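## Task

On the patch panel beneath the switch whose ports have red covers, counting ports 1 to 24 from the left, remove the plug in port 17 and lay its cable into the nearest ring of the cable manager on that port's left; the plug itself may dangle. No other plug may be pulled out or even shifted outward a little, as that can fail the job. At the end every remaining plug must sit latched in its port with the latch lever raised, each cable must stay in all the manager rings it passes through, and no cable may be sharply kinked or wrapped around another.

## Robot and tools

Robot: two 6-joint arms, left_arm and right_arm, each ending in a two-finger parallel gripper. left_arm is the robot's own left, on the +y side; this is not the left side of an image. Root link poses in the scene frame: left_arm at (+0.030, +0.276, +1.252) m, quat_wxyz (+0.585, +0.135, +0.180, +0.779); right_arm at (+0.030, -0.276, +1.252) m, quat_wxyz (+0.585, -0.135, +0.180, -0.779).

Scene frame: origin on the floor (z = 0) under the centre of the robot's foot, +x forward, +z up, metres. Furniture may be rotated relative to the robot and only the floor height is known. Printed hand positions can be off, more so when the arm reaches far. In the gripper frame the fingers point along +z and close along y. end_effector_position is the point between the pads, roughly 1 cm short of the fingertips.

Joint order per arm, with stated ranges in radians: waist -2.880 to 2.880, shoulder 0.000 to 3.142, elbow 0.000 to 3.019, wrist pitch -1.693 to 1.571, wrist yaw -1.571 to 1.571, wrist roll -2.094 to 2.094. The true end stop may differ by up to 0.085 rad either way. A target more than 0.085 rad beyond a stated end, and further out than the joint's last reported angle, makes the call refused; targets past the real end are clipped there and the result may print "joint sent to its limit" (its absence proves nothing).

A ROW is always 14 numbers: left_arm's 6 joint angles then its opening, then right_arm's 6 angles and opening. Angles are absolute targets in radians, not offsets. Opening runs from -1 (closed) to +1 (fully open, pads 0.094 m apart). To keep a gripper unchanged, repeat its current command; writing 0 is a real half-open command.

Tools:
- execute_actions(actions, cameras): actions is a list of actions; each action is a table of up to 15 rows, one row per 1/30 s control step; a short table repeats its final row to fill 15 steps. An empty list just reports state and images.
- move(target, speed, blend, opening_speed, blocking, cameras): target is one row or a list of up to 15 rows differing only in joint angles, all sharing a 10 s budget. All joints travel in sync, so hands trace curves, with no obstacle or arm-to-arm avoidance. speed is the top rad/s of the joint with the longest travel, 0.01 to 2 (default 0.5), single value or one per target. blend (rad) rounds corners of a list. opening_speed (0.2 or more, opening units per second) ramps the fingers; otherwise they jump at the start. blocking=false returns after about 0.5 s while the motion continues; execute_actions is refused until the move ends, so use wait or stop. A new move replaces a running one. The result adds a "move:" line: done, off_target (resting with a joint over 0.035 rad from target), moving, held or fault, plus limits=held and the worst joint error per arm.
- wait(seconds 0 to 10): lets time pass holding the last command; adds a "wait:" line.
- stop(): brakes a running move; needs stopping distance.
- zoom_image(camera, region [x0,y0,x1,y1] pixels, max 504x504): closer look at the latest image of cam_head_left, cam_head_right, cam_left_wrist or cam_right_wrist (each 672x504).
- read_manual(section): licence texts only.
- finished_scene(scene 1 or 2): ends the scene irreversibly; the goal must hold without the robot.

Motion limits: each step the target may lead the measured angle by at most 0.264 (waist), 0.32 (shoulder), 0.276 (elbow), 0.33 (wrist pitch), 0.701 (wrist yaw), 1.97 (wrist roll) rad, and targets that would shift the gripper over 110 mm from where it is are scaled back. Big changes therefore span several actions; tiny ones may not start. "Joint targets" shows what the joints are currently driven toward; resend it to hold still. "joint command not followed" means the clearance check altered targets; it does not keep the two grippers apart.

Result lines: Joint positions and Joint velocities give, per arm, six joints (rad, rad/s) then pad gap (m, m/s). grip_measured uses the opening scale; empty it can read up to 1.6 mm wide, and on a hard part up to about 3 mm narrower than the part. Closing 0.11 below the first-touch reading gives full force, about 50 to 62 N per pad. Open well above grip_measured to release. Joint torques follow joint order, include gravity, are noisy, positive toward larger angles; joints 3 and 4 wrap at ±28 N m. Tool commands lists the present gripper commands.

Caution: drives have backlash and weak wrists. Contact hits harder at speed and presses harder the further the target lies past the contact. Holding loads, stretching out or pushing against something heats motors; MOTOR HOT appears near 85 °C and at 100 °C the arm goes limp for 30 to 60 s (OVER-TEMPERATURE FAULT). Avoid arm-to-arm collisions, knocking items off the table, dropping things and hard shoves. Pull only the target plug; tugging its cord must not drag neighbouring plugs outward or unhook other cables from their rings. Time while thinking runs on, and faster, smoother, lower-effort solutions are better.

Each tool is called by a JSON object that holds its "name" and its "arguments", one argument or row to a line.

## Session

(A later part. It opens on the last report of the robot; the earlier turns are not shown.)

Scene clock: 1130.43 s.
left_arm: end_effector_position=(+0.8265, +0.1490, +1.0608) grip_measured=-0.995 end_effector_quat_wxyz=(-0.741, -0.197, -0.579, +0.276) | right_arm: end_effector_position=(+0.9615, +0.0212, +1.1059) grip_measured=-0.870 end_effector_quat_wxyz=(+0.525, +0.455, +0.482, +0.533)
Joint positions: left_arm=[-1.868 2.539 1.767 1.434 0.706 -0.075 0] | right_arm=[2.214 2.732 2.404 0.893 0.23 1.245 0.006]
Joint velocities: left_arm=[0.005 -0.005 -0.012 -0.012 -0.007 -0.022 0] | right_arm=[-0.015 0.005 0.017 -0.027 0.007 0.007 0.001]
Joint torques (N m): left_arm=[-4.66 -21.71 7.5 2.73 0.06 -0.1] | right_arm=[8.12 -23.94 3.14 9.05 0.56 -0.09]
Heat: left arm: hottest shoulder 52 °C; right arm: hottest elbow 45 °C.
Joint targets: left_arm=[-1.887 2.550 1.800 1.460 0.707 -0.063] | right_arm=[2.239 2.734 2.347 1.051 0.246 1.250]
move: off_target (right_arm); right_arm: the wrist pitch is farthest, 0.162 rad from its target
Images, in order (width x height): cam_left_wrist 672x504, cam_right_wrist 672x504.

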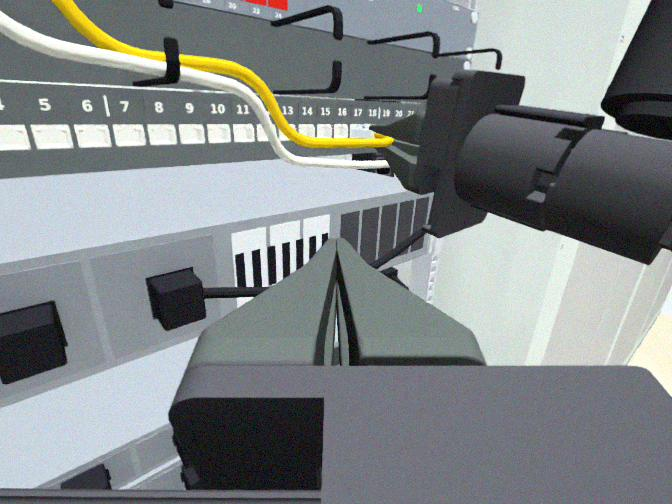

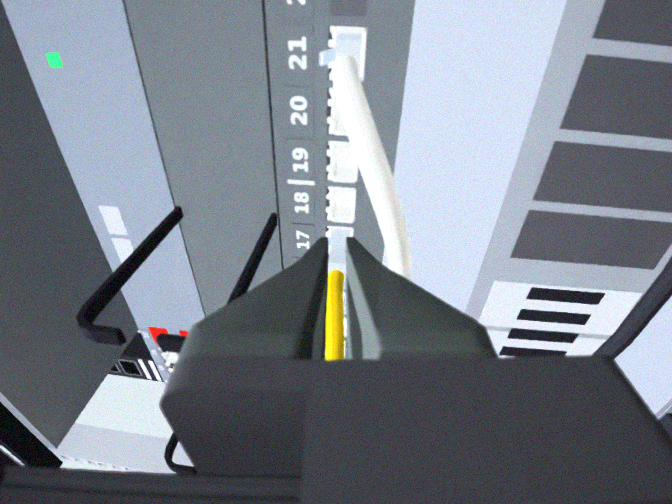

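{"name": "move", "arguments": {
  "target": [-1.887,2.55,1.80,1.46,0.707,-0.063,-1, 2.240,2.79,2.37,0.95,0.24,1.25,-1],
  "speed": 0.12,
  "cameras": ["cam_left_wrist","cam_right_wrist"]
}}

{"name": "zoom_image", "arguments": {
  "camera": "cam_right_wrist",
  "region": [250, 120, 480, 320]
}}

Scene clock: 1160.20 s.
left_arm: end_effector_position=(+0.8265, +0.1490, +1.0608) grip_measured=-0.995 end_effector_quat_wxyz=(-0.741, -0.197, -0.579, +0.276) | right_arm: end_effector_position=(+0.9612, +0.0214, +1.1040) grip_measured=-0.871 end_effector_quat_wxyz=(+0.524, +0.457, +0.484, +0.532)
Joint positions: left_arm=[-1.868 2.539 1.767 1.434 0.706 -0.075 0] | right_arm=[2.214 2.732 2.403 0.889 0.231 1.245 0.006]
Joint velocities: left_arm=[-0.005 -0.015 0.007 -0.017 -0.051 -0.007 0] | right_arm=[-0.005 -0.005 -0.002 -0.012 0.007 -0.051 0]
Joint torques (N m): left_arm=[-4.78 -21.48 7.32 2.71 0.04 -0.06] | right_arm=[8.23 -19.31 4.94 5.08 0.29 -0.07]
Heat: left arm: hottest shoulder 52 °C; right arm: hottest shoulder 43 °C.
Joint targets: left_arm=[-1.887 2.550 1.800 1.460 0.707 -0.063] | right_arm=[2.240 2.790 2.369 0.952 0.241 1.250]
move: off_target (right_arm); right_arm: the wrist pitch is farthest, 0.061 rad from its target
Images, in order (width x height): cam_left_wrist 672x504, cam_right_wrist 672x504.

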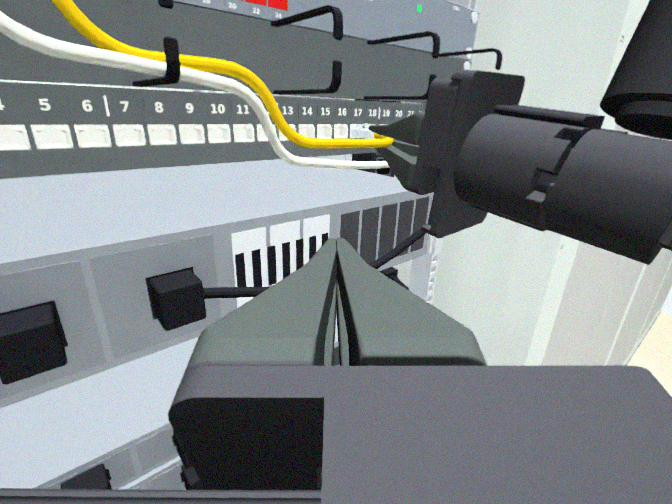

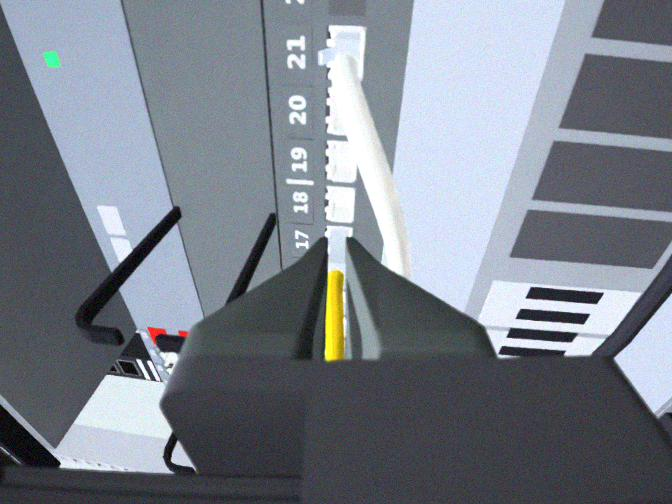

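Scaled by 2.191 from the camera's 672x504 image, which has a finer 960x720 frame.

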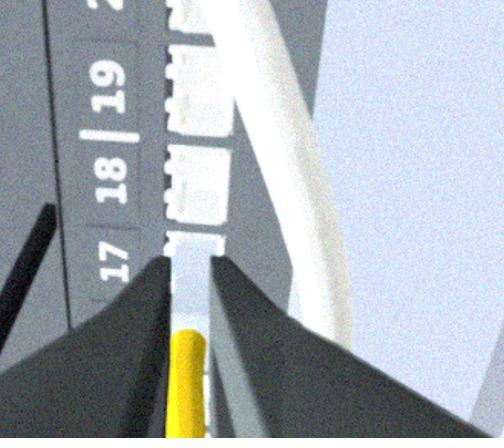

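{"name": "move", "arguments": {
  "target": [-1.887,2.55,1.80,1.46,0.707,-0.063,-1, 2.255,2.76,2.25,0.97,0.25,1.25,-1],
  "speed": 0.3
}}

Scene clock: 1202.57 s.
left_arm: end_effector_position=(+0.8265, +0.1490, +1.0608) grip_measured=-0.995 end_effector_quat_wxyz=(-0.741, -0.197, -0.579, +0.276) | right_arm: end_effector_position=(+0.9601, +0.0214, +1.1027) grip_measured=-0.875 end_effector_quat_wxyz=(+0.516, +0.460, +0.497, +0.524)
Joint positions: left_arm=[-1.868 2.539 1.767 1.434 0.706 -0.075 0] | right_arm=[2.214 2.703 2.358 0.87 0.231 1.245 0.006]
Joint velocities: left_arm=[0.005 -0.005 -0.017 -0.007 -0.066 0.022 -0.001] | right_arm=[0.005 0.005 0.002 -0.002 0.007 -0.022 -0.001]
Joint torques (N m): left_arm=[-4.31 -21.54 7.38 2.61 0.05 -0.07] | right_arm=[9.23 -19.49 0.44 6.5 0.66 -0.07]
Heat: left arm: hottest shoulder 52 °C; right arm: hottest shoulder 44 °C.
Joint targets: left_arm=[-1.887 2.550 1.800 1.460 0.707 -0.063] | right_arm=[2.255 2.760 2.262 0.969 0.250 1.250]
move: off_target (right_arm); right_arm: the elbow is farthest, 0.108 rad from its target

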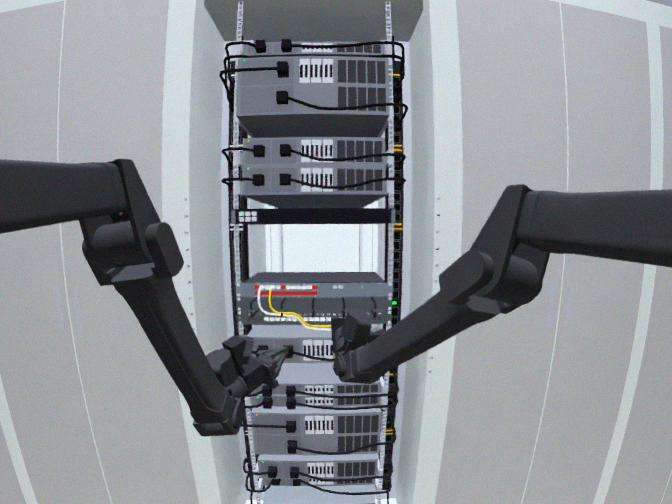

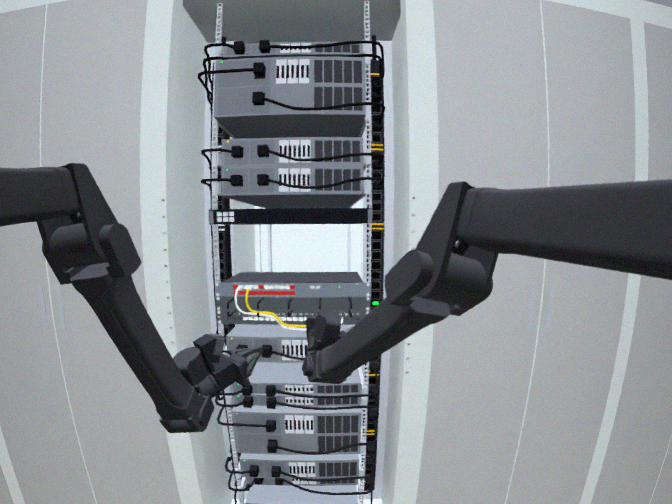

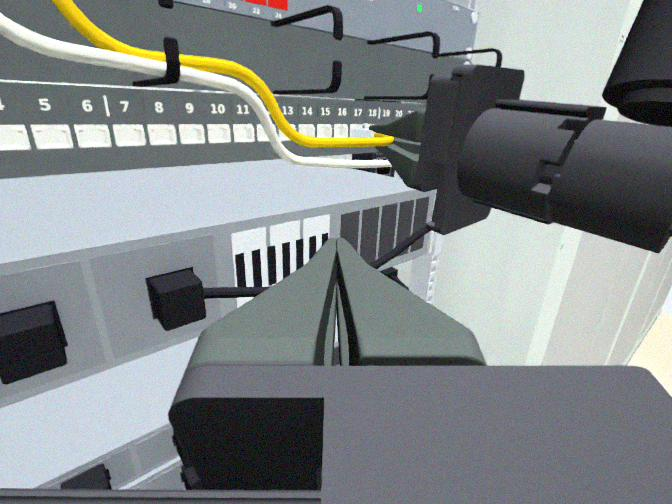

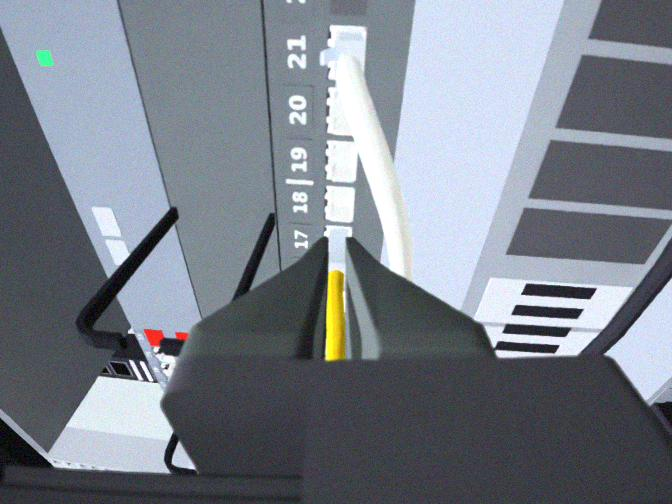

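{"name": "zoom_image", "arguments": {
  "camera": "cam_right_wrist",
  "region": [260, 160, 430, 300]
}}

{"name": "zoom_image", "arguments": {
  "camera": "cam_left_wrist",
  "region": [320, 90, 440, 190]
}}

Scaled by 2.965 from the camera's 672x504 image, which has a finer 960x720 frame.

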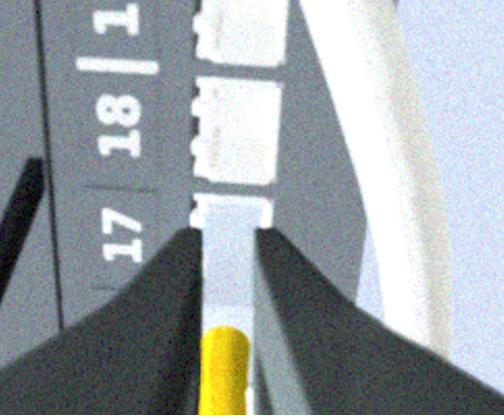

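Scaled by 4.200 from the camera's 672x504 image, which has a finer 960x720 frame.

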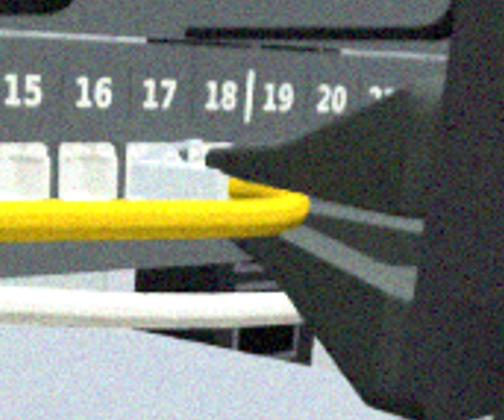

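{"name": "move", "arguments": {
  "target": [-1.887,2.55,1.80,1.46,0.707,-0.063,-1, 2.26,2.71,2.18,1.0,0.25,1.25,-1],
  "speed": 0.2,
  "cameras": ["cam_left_wrist","cam_right_wrist"]
}}

{"name": "zoom_image", "arguments": {
  "camera": "cam_left_wrist",
  "region": [320, 90, 440, 190]
}}

Scene clock: 1218.57 s.
left_arm: end_effector_position=(+0.8265, +0.1490, +1.0608) grip_measured=-0.995 end_effector_quat_wxyz=(-0.741, -0.197, -0.579, +0.276) | right_arm: end_effector_position=(+0.9556, +0.0202, +1.1039) grip_measured=-0.887 end_effector_quat_wxyz=(+0.508, +0.462, +0.510, +0.518)
Joint positions: left_arm=[-1.868 2.539 1.767 1.434 0.706 -0.075 0] | right_arm=[2.214 2.658 2.285 0.867 0.228 1.245 0.005]
Joint velocities: left_arm=[-0.005 -0.005 0.012 0.002 0.022 0.066 -0.001] | right_arm=[0.005 -0.015 0.007 -0.002 -0.066 0.037 -0.001]
Joint torques (N m): left_arm=[-4.72 -21.95 7.41 2.55 0.04 -0.09] | right_arm=[9.47 -19.66 -0.17 8.02 0.72 0]
Heat: left arm: hottest shoulder 52 °C; right arm: hottest shoulder 42 °C.
Joint targets: left_arm=[-1.887 2.550 1.800 1.460 0.707 -0.063] | right_arm=[2.260 2.709 2.180 1.000 0.249 1.250]
move: off_target (right_arm); right_arm: the wrist pitch is farthest, 0.133 rad from its target
Images, in order (width x height): cam_left_wrist 672x504, cam_right_wrist 672x504.

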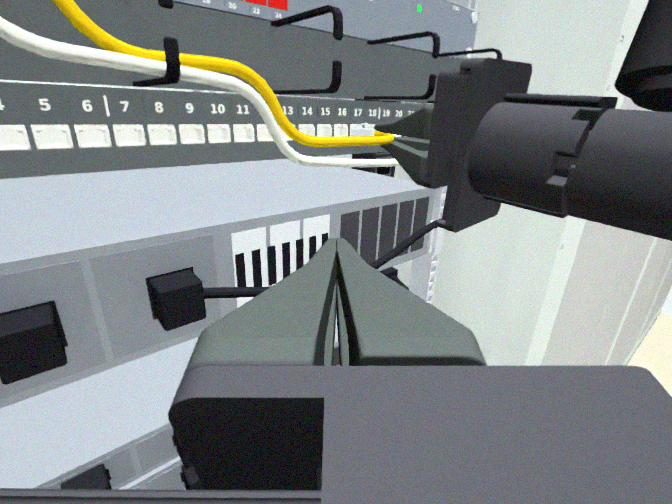

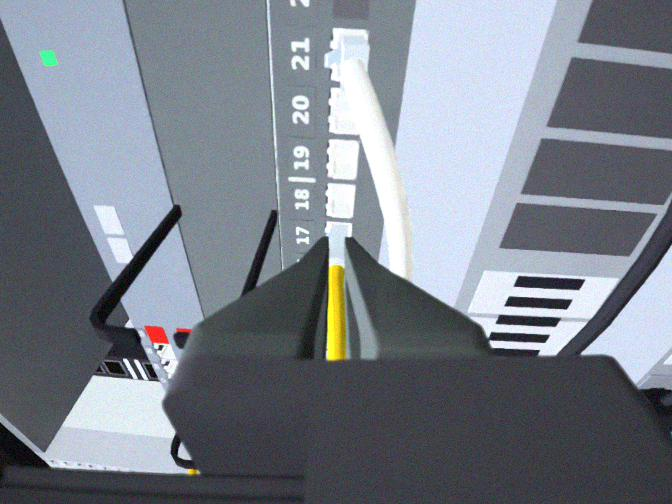

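Scaled by 4.200 from the camera's 672x504 image, which has a finer 960x720 frame.

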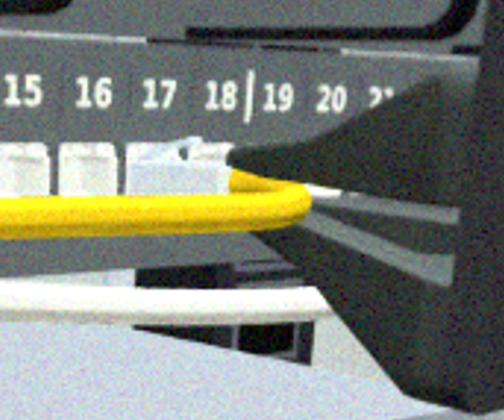

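{"name": "move", "arguments": {
  "target": [-1.887,2.55,1.80,1.46,0.707,-0.063,-1, 2.235,2.74,2.35,0.97,0.25,1.25,-0.53],
  "speed": 0.3,
  "opening_speed": 1,
  "cameras": []
}}

{"name": "move", "arguments": {
  "target": [-1.887,2.55,1.80,1.46,0.707,-0.063,-1, 2.19,2.870,2.631,0.885,0.25,1.25,-0.53],
  "speed": 0.25,
  "cameras": ["cam_left_wrist","cam_right_wrist"]
}}

{"name": "zoom_image", "arguments": {
  "camera": "cam_left_wrist",
  "region": [320, 90, 440, 190]
}}

{"name": "zoom_image", "arguments": {
  "camera": "cam_right_wrist",
  "region": [240, 160, 440, 300]
}}

Scene clock: 1265.33 s.
left_arm: end_effector_position=(+0.8265, +0.1490, +1.0608) grip_measured=-0.995 end_effector_quat_wxyz=(-0.741, -0.197, -0.579, +0.276) | right_arm: end_effector_position=(+0.9290, +0.0374, +1.0794) grip_measured=-0.532 end_effector_quat_wxyz=(+0.516, +0.464, +0.489, +0.528)
Joint positions: left_arm=[-1.868 2.539 1.767 1.434 0.706 -0.075 0] | right_arm=[2.237 2.723 2.291 0.972 0.256 1.245 0.022]
Joint velocities: left_arm=[0.005 -0.005 -0.017 -0.012 -0.037 -0.037 0] | right_arm=[-0.015 0.005 -0.007 0.012 -0.022 -0.007 0]
Joint torques (N m): left_arm=[-4.6 -21.77 7.42 2.59 0.04 -0.09] | right_arm=[5.95 -21.3 10.21 2.18 -0.12 -0.08]
Heat: left arm: hottest shoulder 52 °C; right arm: hottest shoulder 42 °C.
Joint targets: left_arm=[-1.887 2.550 1.800 1.460 0.707 -0.063] | right_arm=[2.236 2.741 2.339 0.972 0.258 1.250]
move: off_target (right_arm); right_arm: the elbow is farthest, 0.059 rad from its target
No camera images: "cameras" was empty.

Scene clock: 1267.00 s.
left_arm: end_effector_position=(+0.8265, +0.1490, +1.0608) grip_measured=-0.995 end_effector_quat_wxyz=(-0.741, -0.197, -0.579, +0.276) | right_arm: end_effector_position=(+0.9599, +0.0182, +1.0822) grip_measured=-0.532 end_effector_quat_wxyz=(+0.539, +0.460, +0.461, +0.533)
Joint positions: left_arm=[-1.868 2.539 1.767 1.434 0.706 -0.075 0] | right_arm=[2.209 2.85 2.564 0.895 0.254 1.245 0.022]
Joint velocities: left_arm=[-0.005 -0.005 0.007 -0.022 -0.066 -0.037 0.001] | right_arm=[0.005 0.005 -0.007 0.017 -0.007 0.037 0]
Joint torques (N m): left_arm=[-4.37 -21.6 7.39 2.61 0.06 -0.09] | right_arm=[4.89 -23.3 12.29 1.72 -0.32 -0.03]
Heat: left arm: hottest shoulder 52 °C; right arm: hottest shoulder 42 °C.
Joint targets: left_arm=[-1.887 2.550 1.800 1.460 0.707 -0.063] | right_arm=[2.190 2.869 2.631 0.886 0.251 1.250]
move: off_target (right_arm); right_arm: the elbow is farthest, 0.067 rad from its target
Images, in order (width x height): cam_left_wrist 672x504, cam_right_wrist 672x504.

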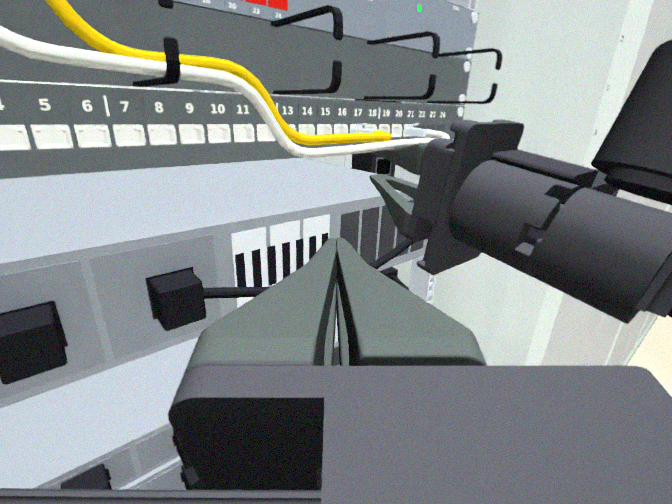

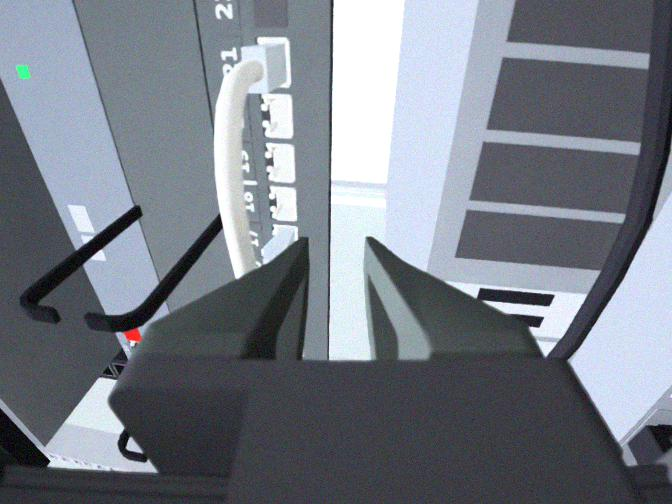

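Scaled by 4.200 from the camera's 672x504 image, which has a finer 960x720 frame.

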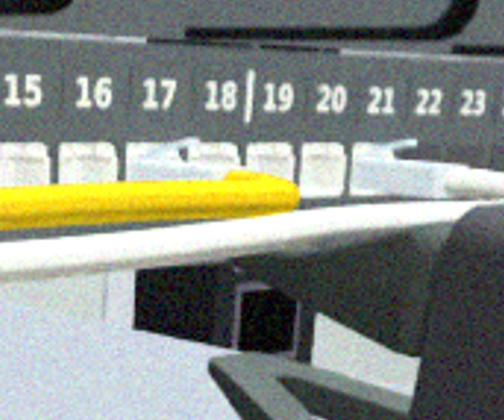

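Scaled by 2.520 from the camera's 672x504 image, which has a finer 960x720 frame.

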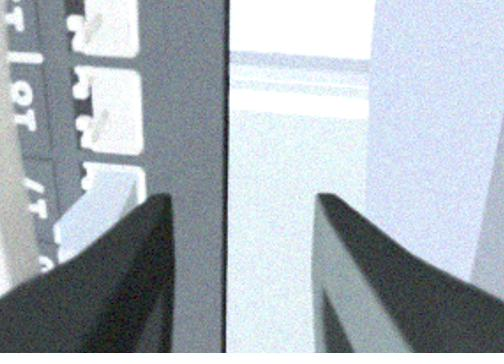

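{"name": "move", "arguments": {
  "target": [
    [-1.887,2.55,1.80,1.46,0.707,-0.063,-1, 2.205,2.55,1.95,1.235,0.25,1.25,-0.7],
    [-1.887,2.55,1.80,1.46,0.707,-0.063,-1, 2.29,2.575,1.97,1.253,0.25,1.25,-0.7]
  ],
  "speed": 0.5,
  "cameras": ["cam_left_wrist","cam_right_wrist"]
}}

Scene clock: 1317.97 s.
left_arm: end_effector_position=(+0.8265, +0.1490, +1.0608) grip_measured=-0.995 end_effector_quat_wxyz=(-0.741, -0.197, -0.579, +0.276) | right_arm: end_effector_position=(+0.8645, +0.0602, +1.1219) grip_measured=-0.698 end_effector_quat_wxyz=(+0.514, +0.447, +0.463, +0.567)
Joint positions: left_arm=[-1.868 2.539 1.767 1.434 0.706 -0.075 0] | right_arm=[2.295 2.58 1.967 1.231 0.251 1.245 0.014]
Joint velocities: left_arm=[-0.015 -0.005 -0.007 -0.022 -0.022 0.022 0] | right_arm=[-0.005 0.005 -0.002 -0.007 -0.022 -0.037 0.001]
Joint torques (N m): left_arm=[-4.42 -21.48 7.39 2.67 0.03 -0.07] | right_arm=[6.01 -22.48 5.79 2.96 -0.23 -0.06]
Heat: left arm: hottest shoulder 52 °C; right arm: hottest elbow 47 °C.
Joint targets: left_arm=[-1.887 2.550 1.800 1.460 0.707 -0.063] | right_arm=[2.289 2.575 1.969 1.253 0.249 1.250]
move: done
Images, in order (width x height): cam_left_wrist 672x504, cam_right_wrist 672x504.

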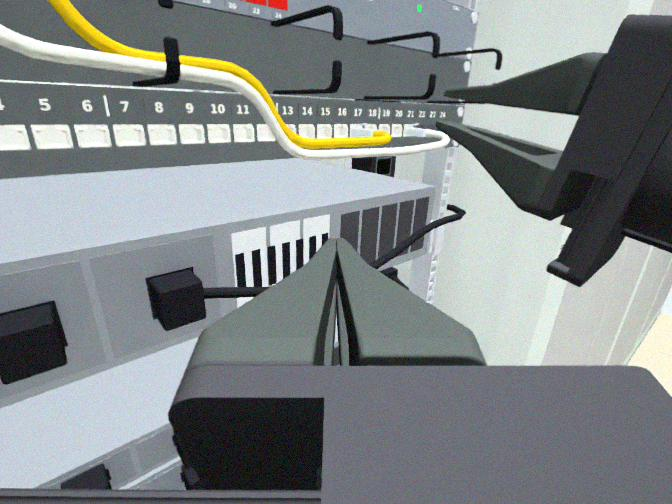

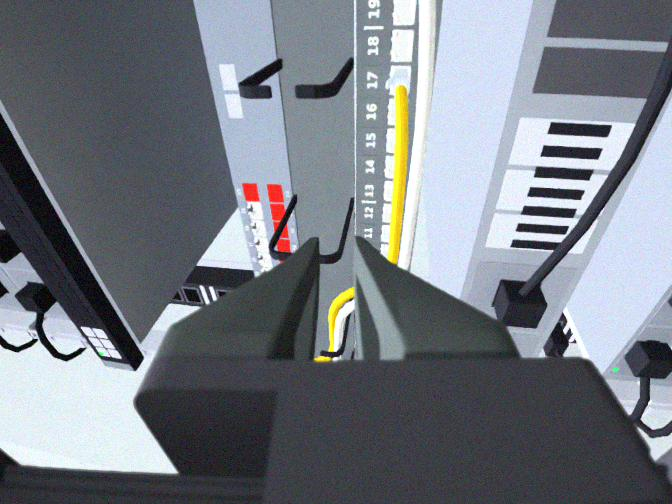

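{"name": "move", "arguments": {
  "target": [
    [-1.887,2.55,1.80,1.46,0.707,-0.063,-1, 2.20,2.50,1.83,1.31,0.25,1.25,-0.7],
    [-1.887,2.55,1.80,1.46,0.707,-0.063,-1, 2.185,2.61,2.09,1.16,0.25,1.25,-0.7]
  ],
  "speed": 0.4,
  "cameras": ["cam_left_wrist","cam_right_wrist"]
}}

Scene clock: 1349.20 s.
left_arm: end_effector_position=(+0.8265, +0.1490, +1.0608) grip_measured=-0.995 end_effector_quat_wxyz=(-0.741, -0.197, -0.579, +0.276) | right_arm: end_effector_position=(+0.9109, -0.0194, +1.1141) grip_measured=-0.698 end_effector_quat_wxyz=(+0.548, +0.458, +0.453, +0.534)
Joint positions: left_arm=[-1.868 2.539 1.767 1.434 0.706 -0.075 0] | right_arm=[2.195 2.588 2.045 1.172 0.251 1.245 0.014]
Joint velocities: left_arm=[-0.005 -0.005 0.002 -0.012 0.037 0.037 0] | right_arm=[0.005 -0.005 -0.007 -0.017 -0.051 -0.081 0]
Joint torques (N m): left_arm=[-4.31 -21.83 7.34 2.59 0.06 -0.08] | right_arm=[4.78 -20.72 9.09 1.57 -0.24 -0.07]
Heat: left arm: hottest shoulder 52 °C; right arm: hottest shoulder 46 °C.
Joint targets: left_arm=[-1.887 2.550 1.800 1.460 0.707 -0.063] | right_arm=[2.185 2.610 2.090 1.159 0.250 1.250]
move: off_target (right_arm); right_arm: the elbow is farthest, 0.045 rad from its target
Images, in order (width x height): cam_left_wrist 672x504, cam_right_wrist 672x504.

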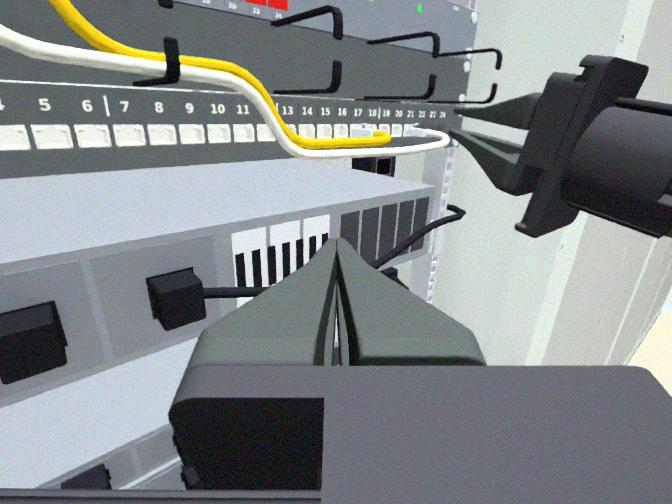

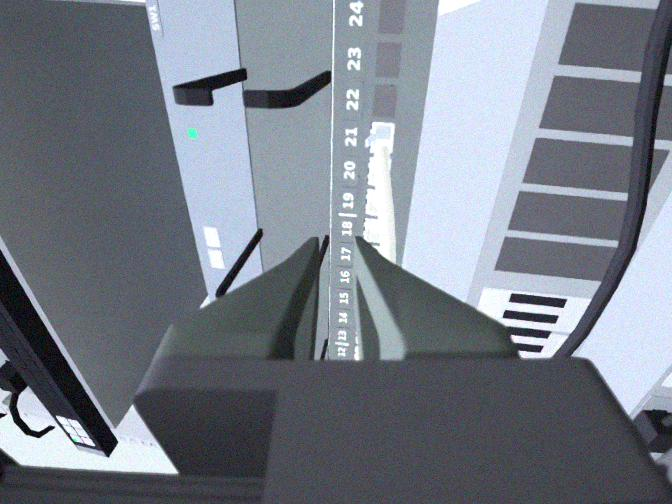

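{"name": "move", "arguments": {
  "target": [-1.887,2.55,1.80,1.46,0.707,-0.063,-1, 2.187,2.665,2.224,1.08,0.25,1.25,-0.7],
  "speed": 0.25,
  "cameras": ["cam_left_wrist","cam_right_wrist"]
}}

{"name": "zoom_image", "arguments": {
  "camera": "cam_left_wrist",
  "region": [340, 80, 500, 200]
}}

Scene clock: 1357.30 s.
left_arm: end_effector_position=(+0.8265, +0.1490, +1.0608) grip_measured=-0.995 end_effector_quat_wxyz=(-0.741, -0.197, -0.579, +0.276) | right_arm: end_effector_position=(+0.9333, -0.0132, +1.1163) grip_measured=-0.698 end_effector_quat_wxyz=(+0.549, +0.458, +0.452, +0.534)
Joint positions: left_arm=[-1.868 2.539 1.767 1.434 0.706 -0.075 0] | right_arm=[2.195 2.635 2.174 1.094 0.251 1.245 0.014]
Joint velocities: left_arm=[0.005 0.005 -0.007 -0.002 -0.037 -0.007 0] | right_arm=[-0.005 -0.005 0.007 -0.002 0.007 0.007 0.001]
Joint torques (N m): left_arm=[-4.72 -21.42 7.32 2.55 0.07 -0.09] | right_arm=[5.19 -20.72 10.06 1.5 -0.25 -0.1]
Heat: left arm: hottest shoulder 52 °C; right arm: hottest shoulder 45 °C.
Joint targets: left_arm=[-1.887 2.550 1.800 1.460 0.707 -0.063] | right_arm=[2.187 2.664 2.224 1.080 0.250 1.250]
move: off_target (right_arm); right_arm: the elbow is farthest, 0.050 rad from its target
Images, in order (width x height): cam_left_wrist 672x504, cam_right_wrist 672x504.

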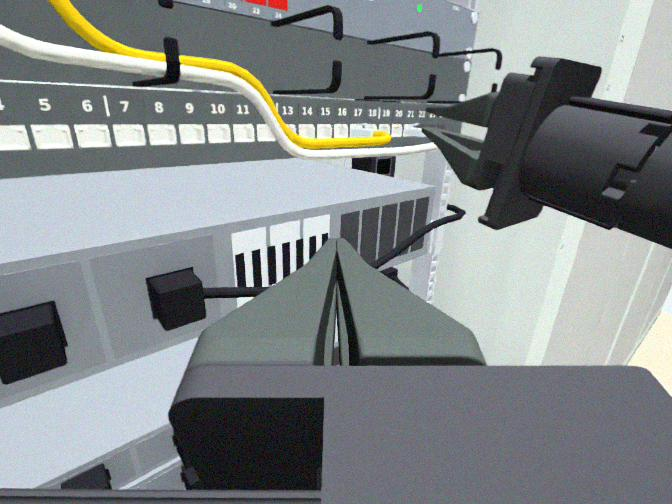

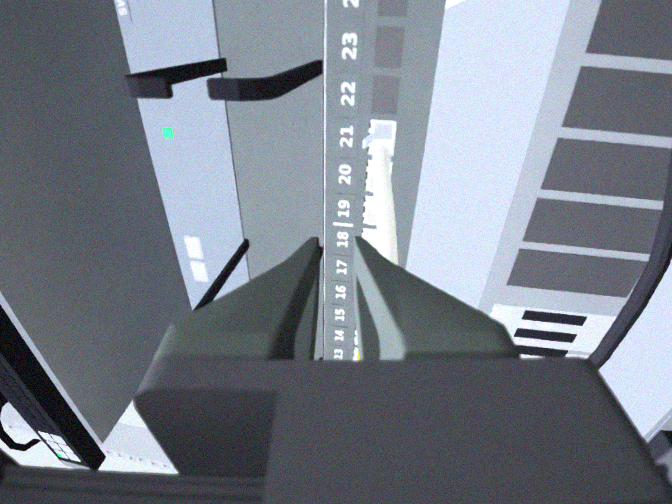

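Scaled by 3.150 from the camera's 672x504 image, which has a finer 960x720 frame.

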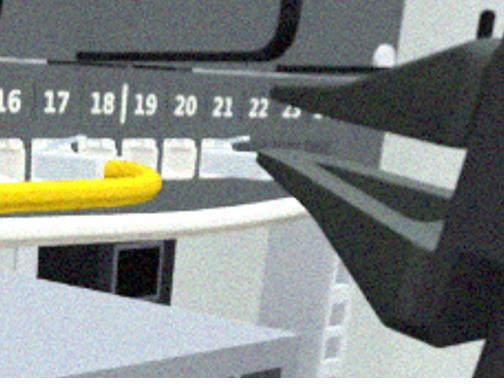

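{"name": "move", "arguments": {
  "target": [-1.887,2.55,1.80,1.46,0.707,-0.063,-1, 2.187,2.703,2.268,1.078,0.25,1.25,-0.7],
  "speed": 0.15,
  "cameras": []
}}

{"name": "move", "arguments": {
  "target": [-1.887,2.55,1.80,1.46,0.707,-0.063,-1, 2.241,2.747,2.359,1.031,0.25,1.25,-0.55],
  "speed": 0.15,
  "opening_speed": 0.5,
  "cameras": ["cam_left_wrist","cam_right_wrist"]
}}

{"name": "zoom_image", "arguments": {
  "camera": "cam_left_wrist",
  "region": [340, 80, 500, 200]
}}

Scene clock: 1371.77 s.
left_arm: end_effector_position=(+0.8265, +0.1490, +1.0608) grip_measured=-0.995 end_effector_quat_wxyz=(-0.741, -0.197, -0.579, +0.276) | right_arm: end_effector_position=(+0.9341, -0.0107, +1.1083) grip_measured=-0.698 end_effector_quat_wxyz=(+0.551, +0.457, +0.447, +0.536)
Joint positions: left_arm=[-1.868 2.539 1.767 1.434 0.706 -0.075 0] | right_arm=[2.195 2.67 2.22 1.094 0.251 1.245 0.014]
Joint velocities: left_arm=[-0.005 0.005 0.017 0.027 -0.007 -0.022 0.001] | right_arm=[0.015 0.005 -0.007 0.002 0.007 0.022 0]
Joint torques (N m): left_arm=[-4.48 -21.77 7.39 2.61 0.03 -0.05] | right_arm=[4.66 -19.96 10.03 1.29 -0.27 -0.1]
Heat: left arm: hottest shoulder 53 °C; right arm: hottest shoulder 45 °C.
Joint targets: left_arm=[-1.887 2.550 1.800 1.460 0.707 -0.063] | right_arm=[2.187 2.704 2.267 1.078 0.250 1.250]
move: off_target (right_arm); right_arm: the elbow is farthest, 0.048 rad from its target
No camera images: "cameras" was empty.

Scene clock: 1372.97 s.
left_arm: end_effector_position=(+0.8265, +0.1490, +1.0608) grip_measured=-0.995 end_effector_quat_wxyz=(-0.741, -0.197, -0.579, +0.276) | right_arm: end_effector_position=(+0.9348, +0.0239, +1.1077) grip_measured=-0.552 end_effector_quat_wxyz=(+0.539, +0.453, +0.452, +0.548)
Joint positions: left_arm=[-1.868 2.539 1.767 1.434 0.706 -0.075 0] | right_arm=[2.229 2.718 2.309 1.047 0.251 1.245 0.021]
Joint velocities: left_arm=[0.015 -0.015 0.012 0.002 0.022 -0.022 0] | right_arm=[0.015 -0.005 -0.007 -0.017 -0.022 0.022 0]
Joint torques (N m): left_arm=[-4.54 -21.54 7.35 2.62 0.09 -0.08] | right_arm=[7.12 -20.84 10.58 1.52 -0.21 -0.01]
Heat: left arm: hottest shoulder 53 °C; right arm: hottest shoulder 45 °C.
Joint targets: left_arm=[-1.887 2.550 1.800 1.460 0.707 -0.063] | right_arm=[2.240 2.748 2.360 1.032 0.250 1.250]
move: off_target (right_arm); right_arm: the elbow is farthest, 0.050 rad from its target
Images, in order (width x height): cam_left_wrist 672x504, cam_right_wrist 672x504.

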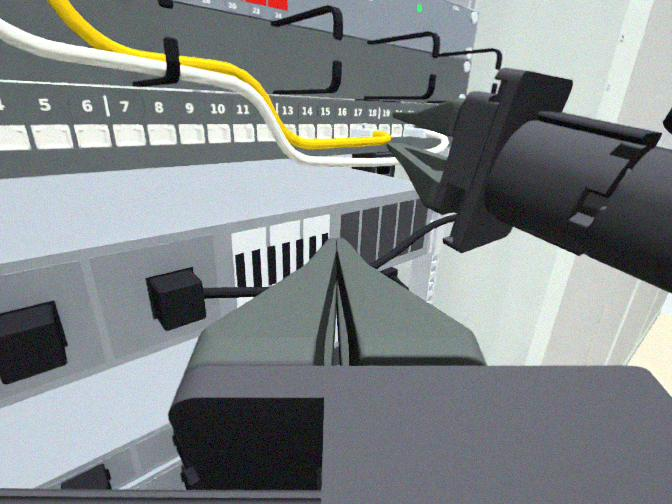

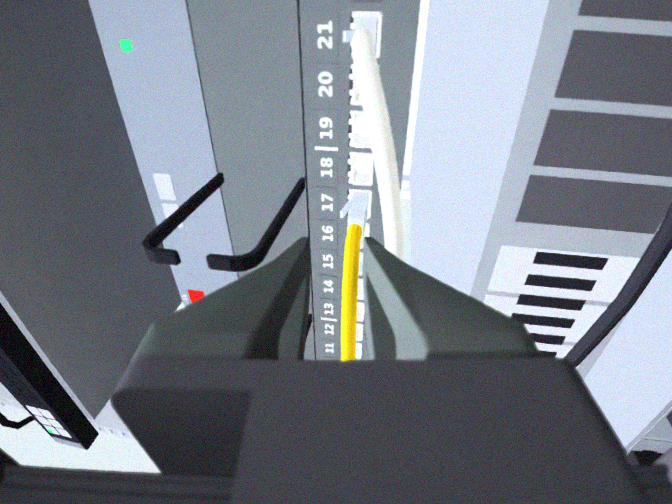

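Scaled by 3.150 from the camera's 672x504 image, which has a finer 960x720 frame.

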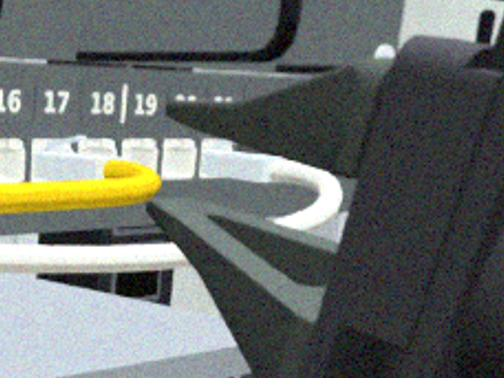

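{"name": "move", "arguments": {
  "target": [-1.887,2.55,1.80,1.46,0.707,-0.063,-1, 2.20,2.857,2.622,0.880,0.25,1.25,-0.55],
  "speed": 0.2,
  "cameras": ["cam_left_wrist","cam_right_wrist"]
}}

{"name": "zoom_image", "arguments": {
  "camera": "cam_left_wrist",
  "region": [320, 90, 440, 190]
}}

{"name": "zoom_image", "arguments": {
  "camera": "cam_right_wrist",
  "region": [240, 160, 440, 300]
}}

Scene clock: 1386.07 s.
left_arm: end_effector_position=(+0.8265, +0.1490, +1.0608) grip_measured=-0.995 end_effector_quat_wxyz=(-0.741, -0.197, -0.579, +0.276) | right_arm: end_effector_position=(+0.9639, +0.0312, +1.1109) grip_measured=-0.552 end_effector_quat_wxyz=(+0.540, +0.453, +0.452, +0.547)
Joint positions: left_arm=[-1.868 2.539 1.767 1.434 0.706 -0.075 0] | right_arm=[2.227 2.824 2.565 0.896 0.251 1.245 0.021]
Joint velocities: left_arm=[-0.005 -0.015 0.002 -0.017 -0.051 -0.051 0] | right_arm=[-0.005 -0.005 -0.007 -0.012 -0.007 0.022 -0.001]
Joint torques (N m): left_arm=[-4.72 -21.83 7.3 2.61 0.05 -0.08] | right_arm=[3.66 -21.01 11.64 1.39 -0.24 -0.02]
Heat: left arm: hottest shoulder 53 °C; right arm: hottest shoulder 44 °C.
Joint targets: left_arm=[-1.887 2.550 1.800 1.460 0.707 -0.063] | right_arm=[2.200 2.856 2.621 0.880 0.250 1.250]
move: off_target (right_arm); right_arm: the elbow is farthest, 0.057 rad from its target
Images, in order (width x height): cam_left_wrist 672x504, cam_right_wrist 672x504.

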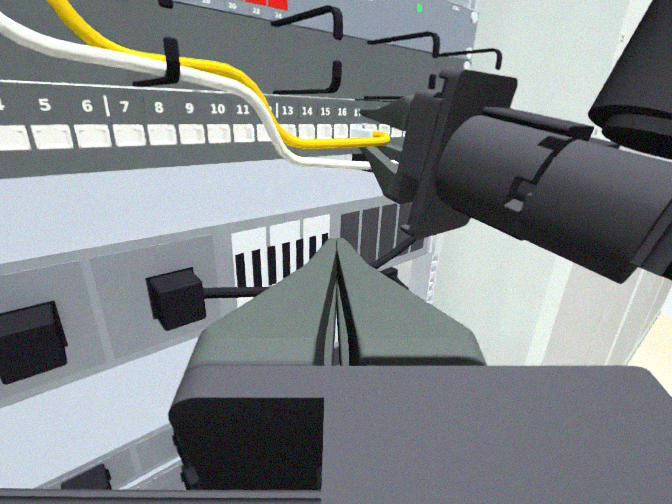

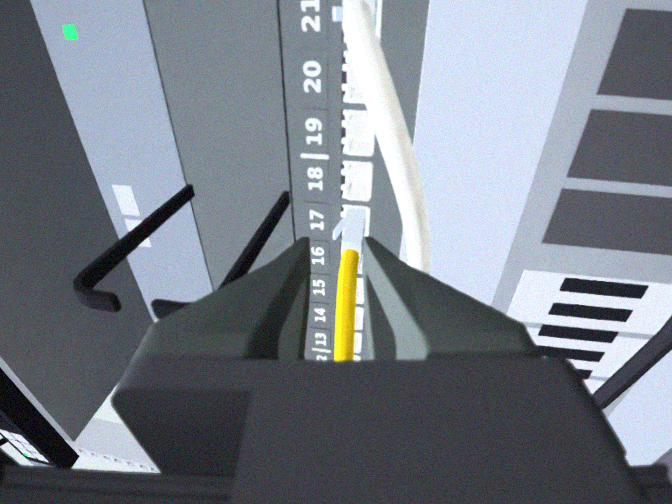

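Scaled by 4.200 from the camera's 672x504 image, which has a finer 960x720 frame.

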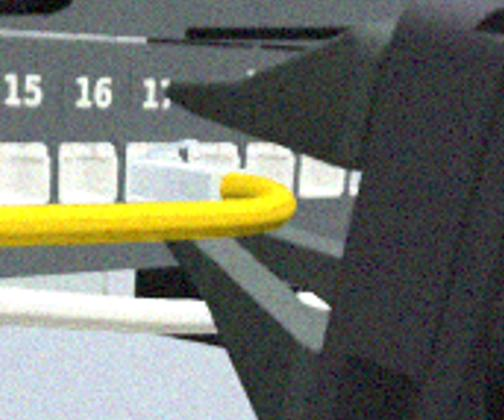

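Scaled by 2.520 from the camera's 672x504 image, which has a finer 960x720 frame.

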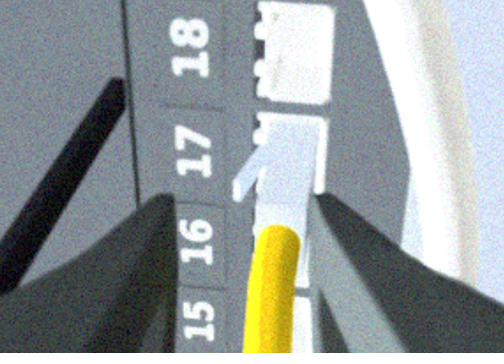

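{"name": "move", "arguments": {
  "target": [-1.887,2.55,1.80,1.46,0.707,-0.063,-1, 2.195,2.88,2.67,0.865,0.25,1.25,-0.6],
  "speed": 0.1,
  "cameras": ["cam_left_wrist","cam_right_wrist"]
}}

{"name": "zoom_image", "arguments": {
  "camera": "cam_left_wrist",
  "region": [320, 90, 440, 190]
}}

{"name": "zoom_image", "arguments": {
  "camera": "cam_right_wrist",
  "region": [240, 160, 440, 300]
}}

Scene clock: 1397.50 s.
left_arm: end_effector_position=(+0.8265, +0.1490, +1.0608) grip_measured=-0.995 end_effector_quat_wxyz=(-0.741, -0.197, -0.579, +0.276) | right_arm: end_effector_position=(+0.9665, +0.0308, +1.1104) grip_measured=-0.598 end_effector_quat_wxyz=(+0.541, +0.452, +0.449, +0.549)
Joint positions: left_arm=[-1.868 2.539 1.767 1.434 0.706 -0.075 0] | right_arm=[2.226 2.848 2.613 0.881 0.25 1.245 0.019]
Joint velocities: left_arm=[-0.015 -0.005 -0.002 -0.017 -0.022 0.007 0] | right_arm=[-0.015 0.005 0.007 -0.022 -0.051 0.066 0]
Joint torques (N m): left_arm=[-4.19 -21.66 7.28 2.56 0.05 -0.09] | right_arm=[4.01 -21.07 11.81 1.5 -0.23 -0.05]
Heat: left arm: hottest shoulder 53 °C; right arm: hottest shoulder 44 °C.
Joint targets: left_arm=[-1.887 2.550 1.800 1.460 0.707 -0.063] | right_arm=[2.196 2.880 2.670 0.865 0.249 1.250]
move: off_target (right_arm); right_arm: the elbow is farthest, 0.057 rad from its target
Images, in order (width x height): cam_left_wrist 672x504, cam_right_wrist 672x504.

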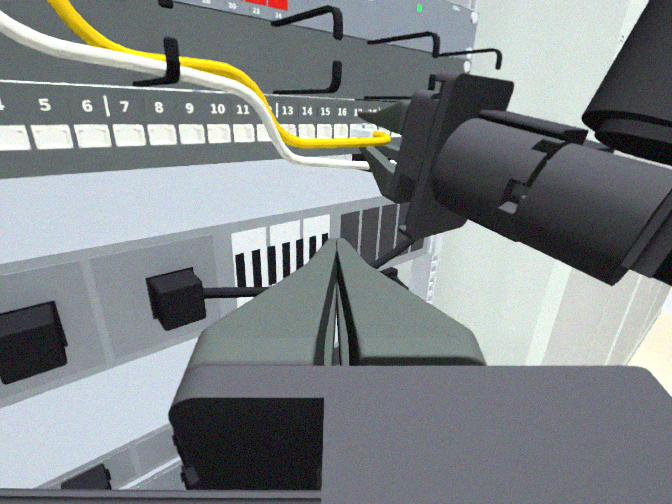

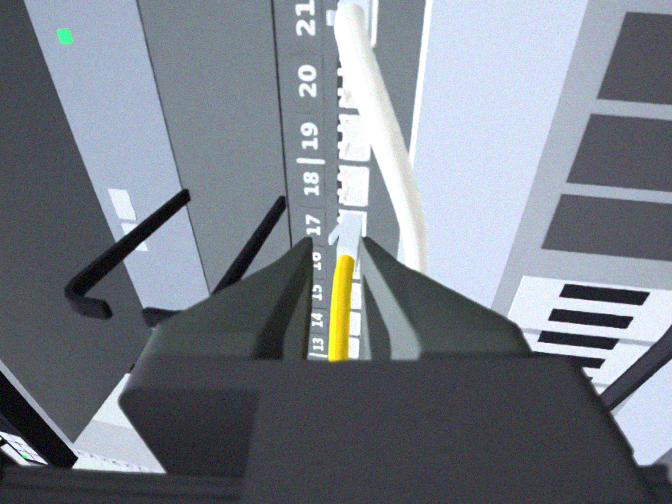

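Scaled by 4.200 from the camera's 672x504 image, which has a finer 960x720 frame.

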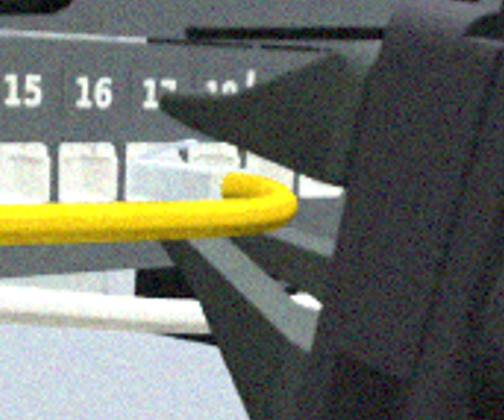

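Scaled by 2.520 from the camera's 672x504 image, which has a finer 960x720 frame.

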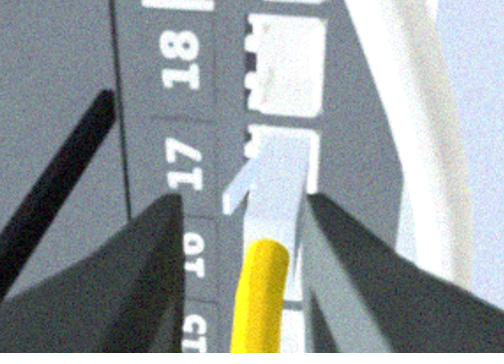

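{"name": "move", "arguments": {
  "target": [-1.887,2.55,1.80,1.46,0.707,-0.063,-1, 2.165,2.888,2.68,0.865,0.25,1.25,-0.6],
  "speed": 0.1,
  "cameras": ["cam_left_wrist","cam_right_wrist"]
}}

{"name": "zoom_image", "arguments": {
  "camera": "cam_right_wrist",
  "region": [240, 160, 440, 300]
}}

Scene clock: 1407.03 s.
left_arm: end_effector_position=(+0.8265, +0.1490, +1.0608) grip_measured=-0.995 end_effector_quat_wxyz=(-0.741, -0.197, -0.579, +0.276) | right_arm: end_effector_position=(+0.9723, +0.0141, +1.1085) grip_measured=-0.599 end_effector_quat_wxyz=(+0.548, +0.450, +0.447, +0.546)
Joint positions: left_arm=[-1.868 2.539 1.767 1.434 0.706 -0.075 0] | right_arm=[2.206 2.853 2.625 0.881 0.239 1.245 0.019]
Joint velocities: left_arm=[-0.005 -0.005 -0.002 0.007 -0.007 -0.007 -0.001] | right_arm=[-0.015 0.005 -0.007 0.002 0.022 0.022 0]
Joint torques (N m): left_arm=[-4.84 -21.71 7.31 2.65 0.02 -0.09] | right_arm=[3.08 -21.3 11.88 1.52 -0.05 -0.1]
Heat: left arm: hottest shoulder 53 °C; right arm: hottest elbow 46 °C.
Joint targets: left_arm=[-1.887 2.550 1.800 1.460 0.707 -0.063] | right_arm=[2.165 2.888 2.680 0.865 0.243 1.250]
move: off_target (right_arm); right_arm: the elbow is farthest, 0.055 rad from its target
Images, in order (width x height): cam_left_wrist 672x504, cam_right_wrist 672x504.

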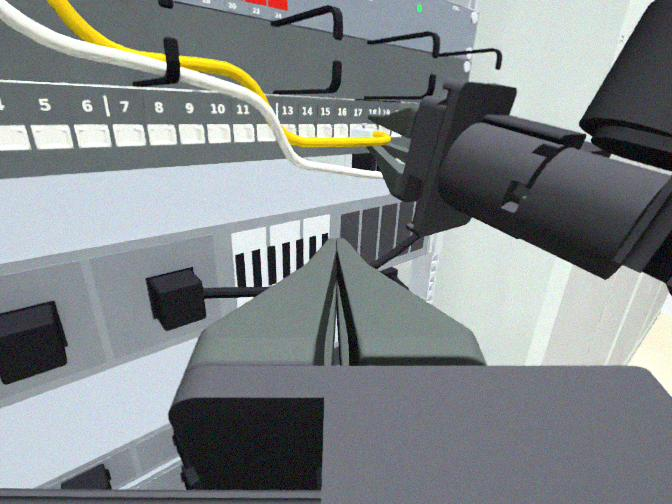

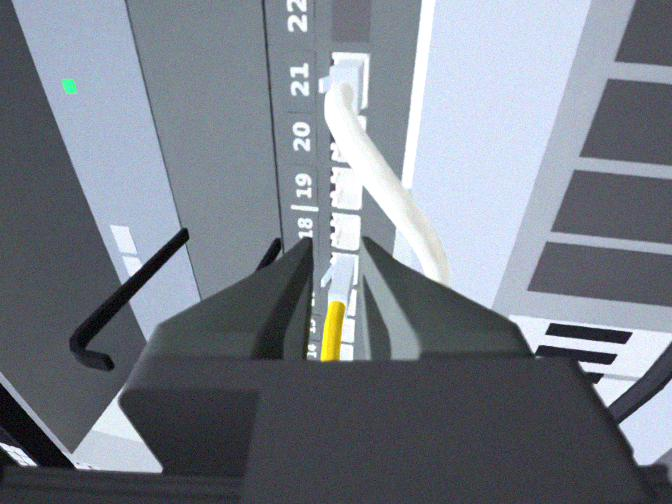

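Scaled by 2.520 from the camera's 672x504 image, which has a finer 960x720 frame.

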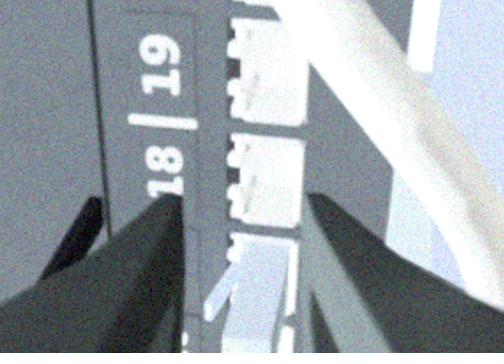

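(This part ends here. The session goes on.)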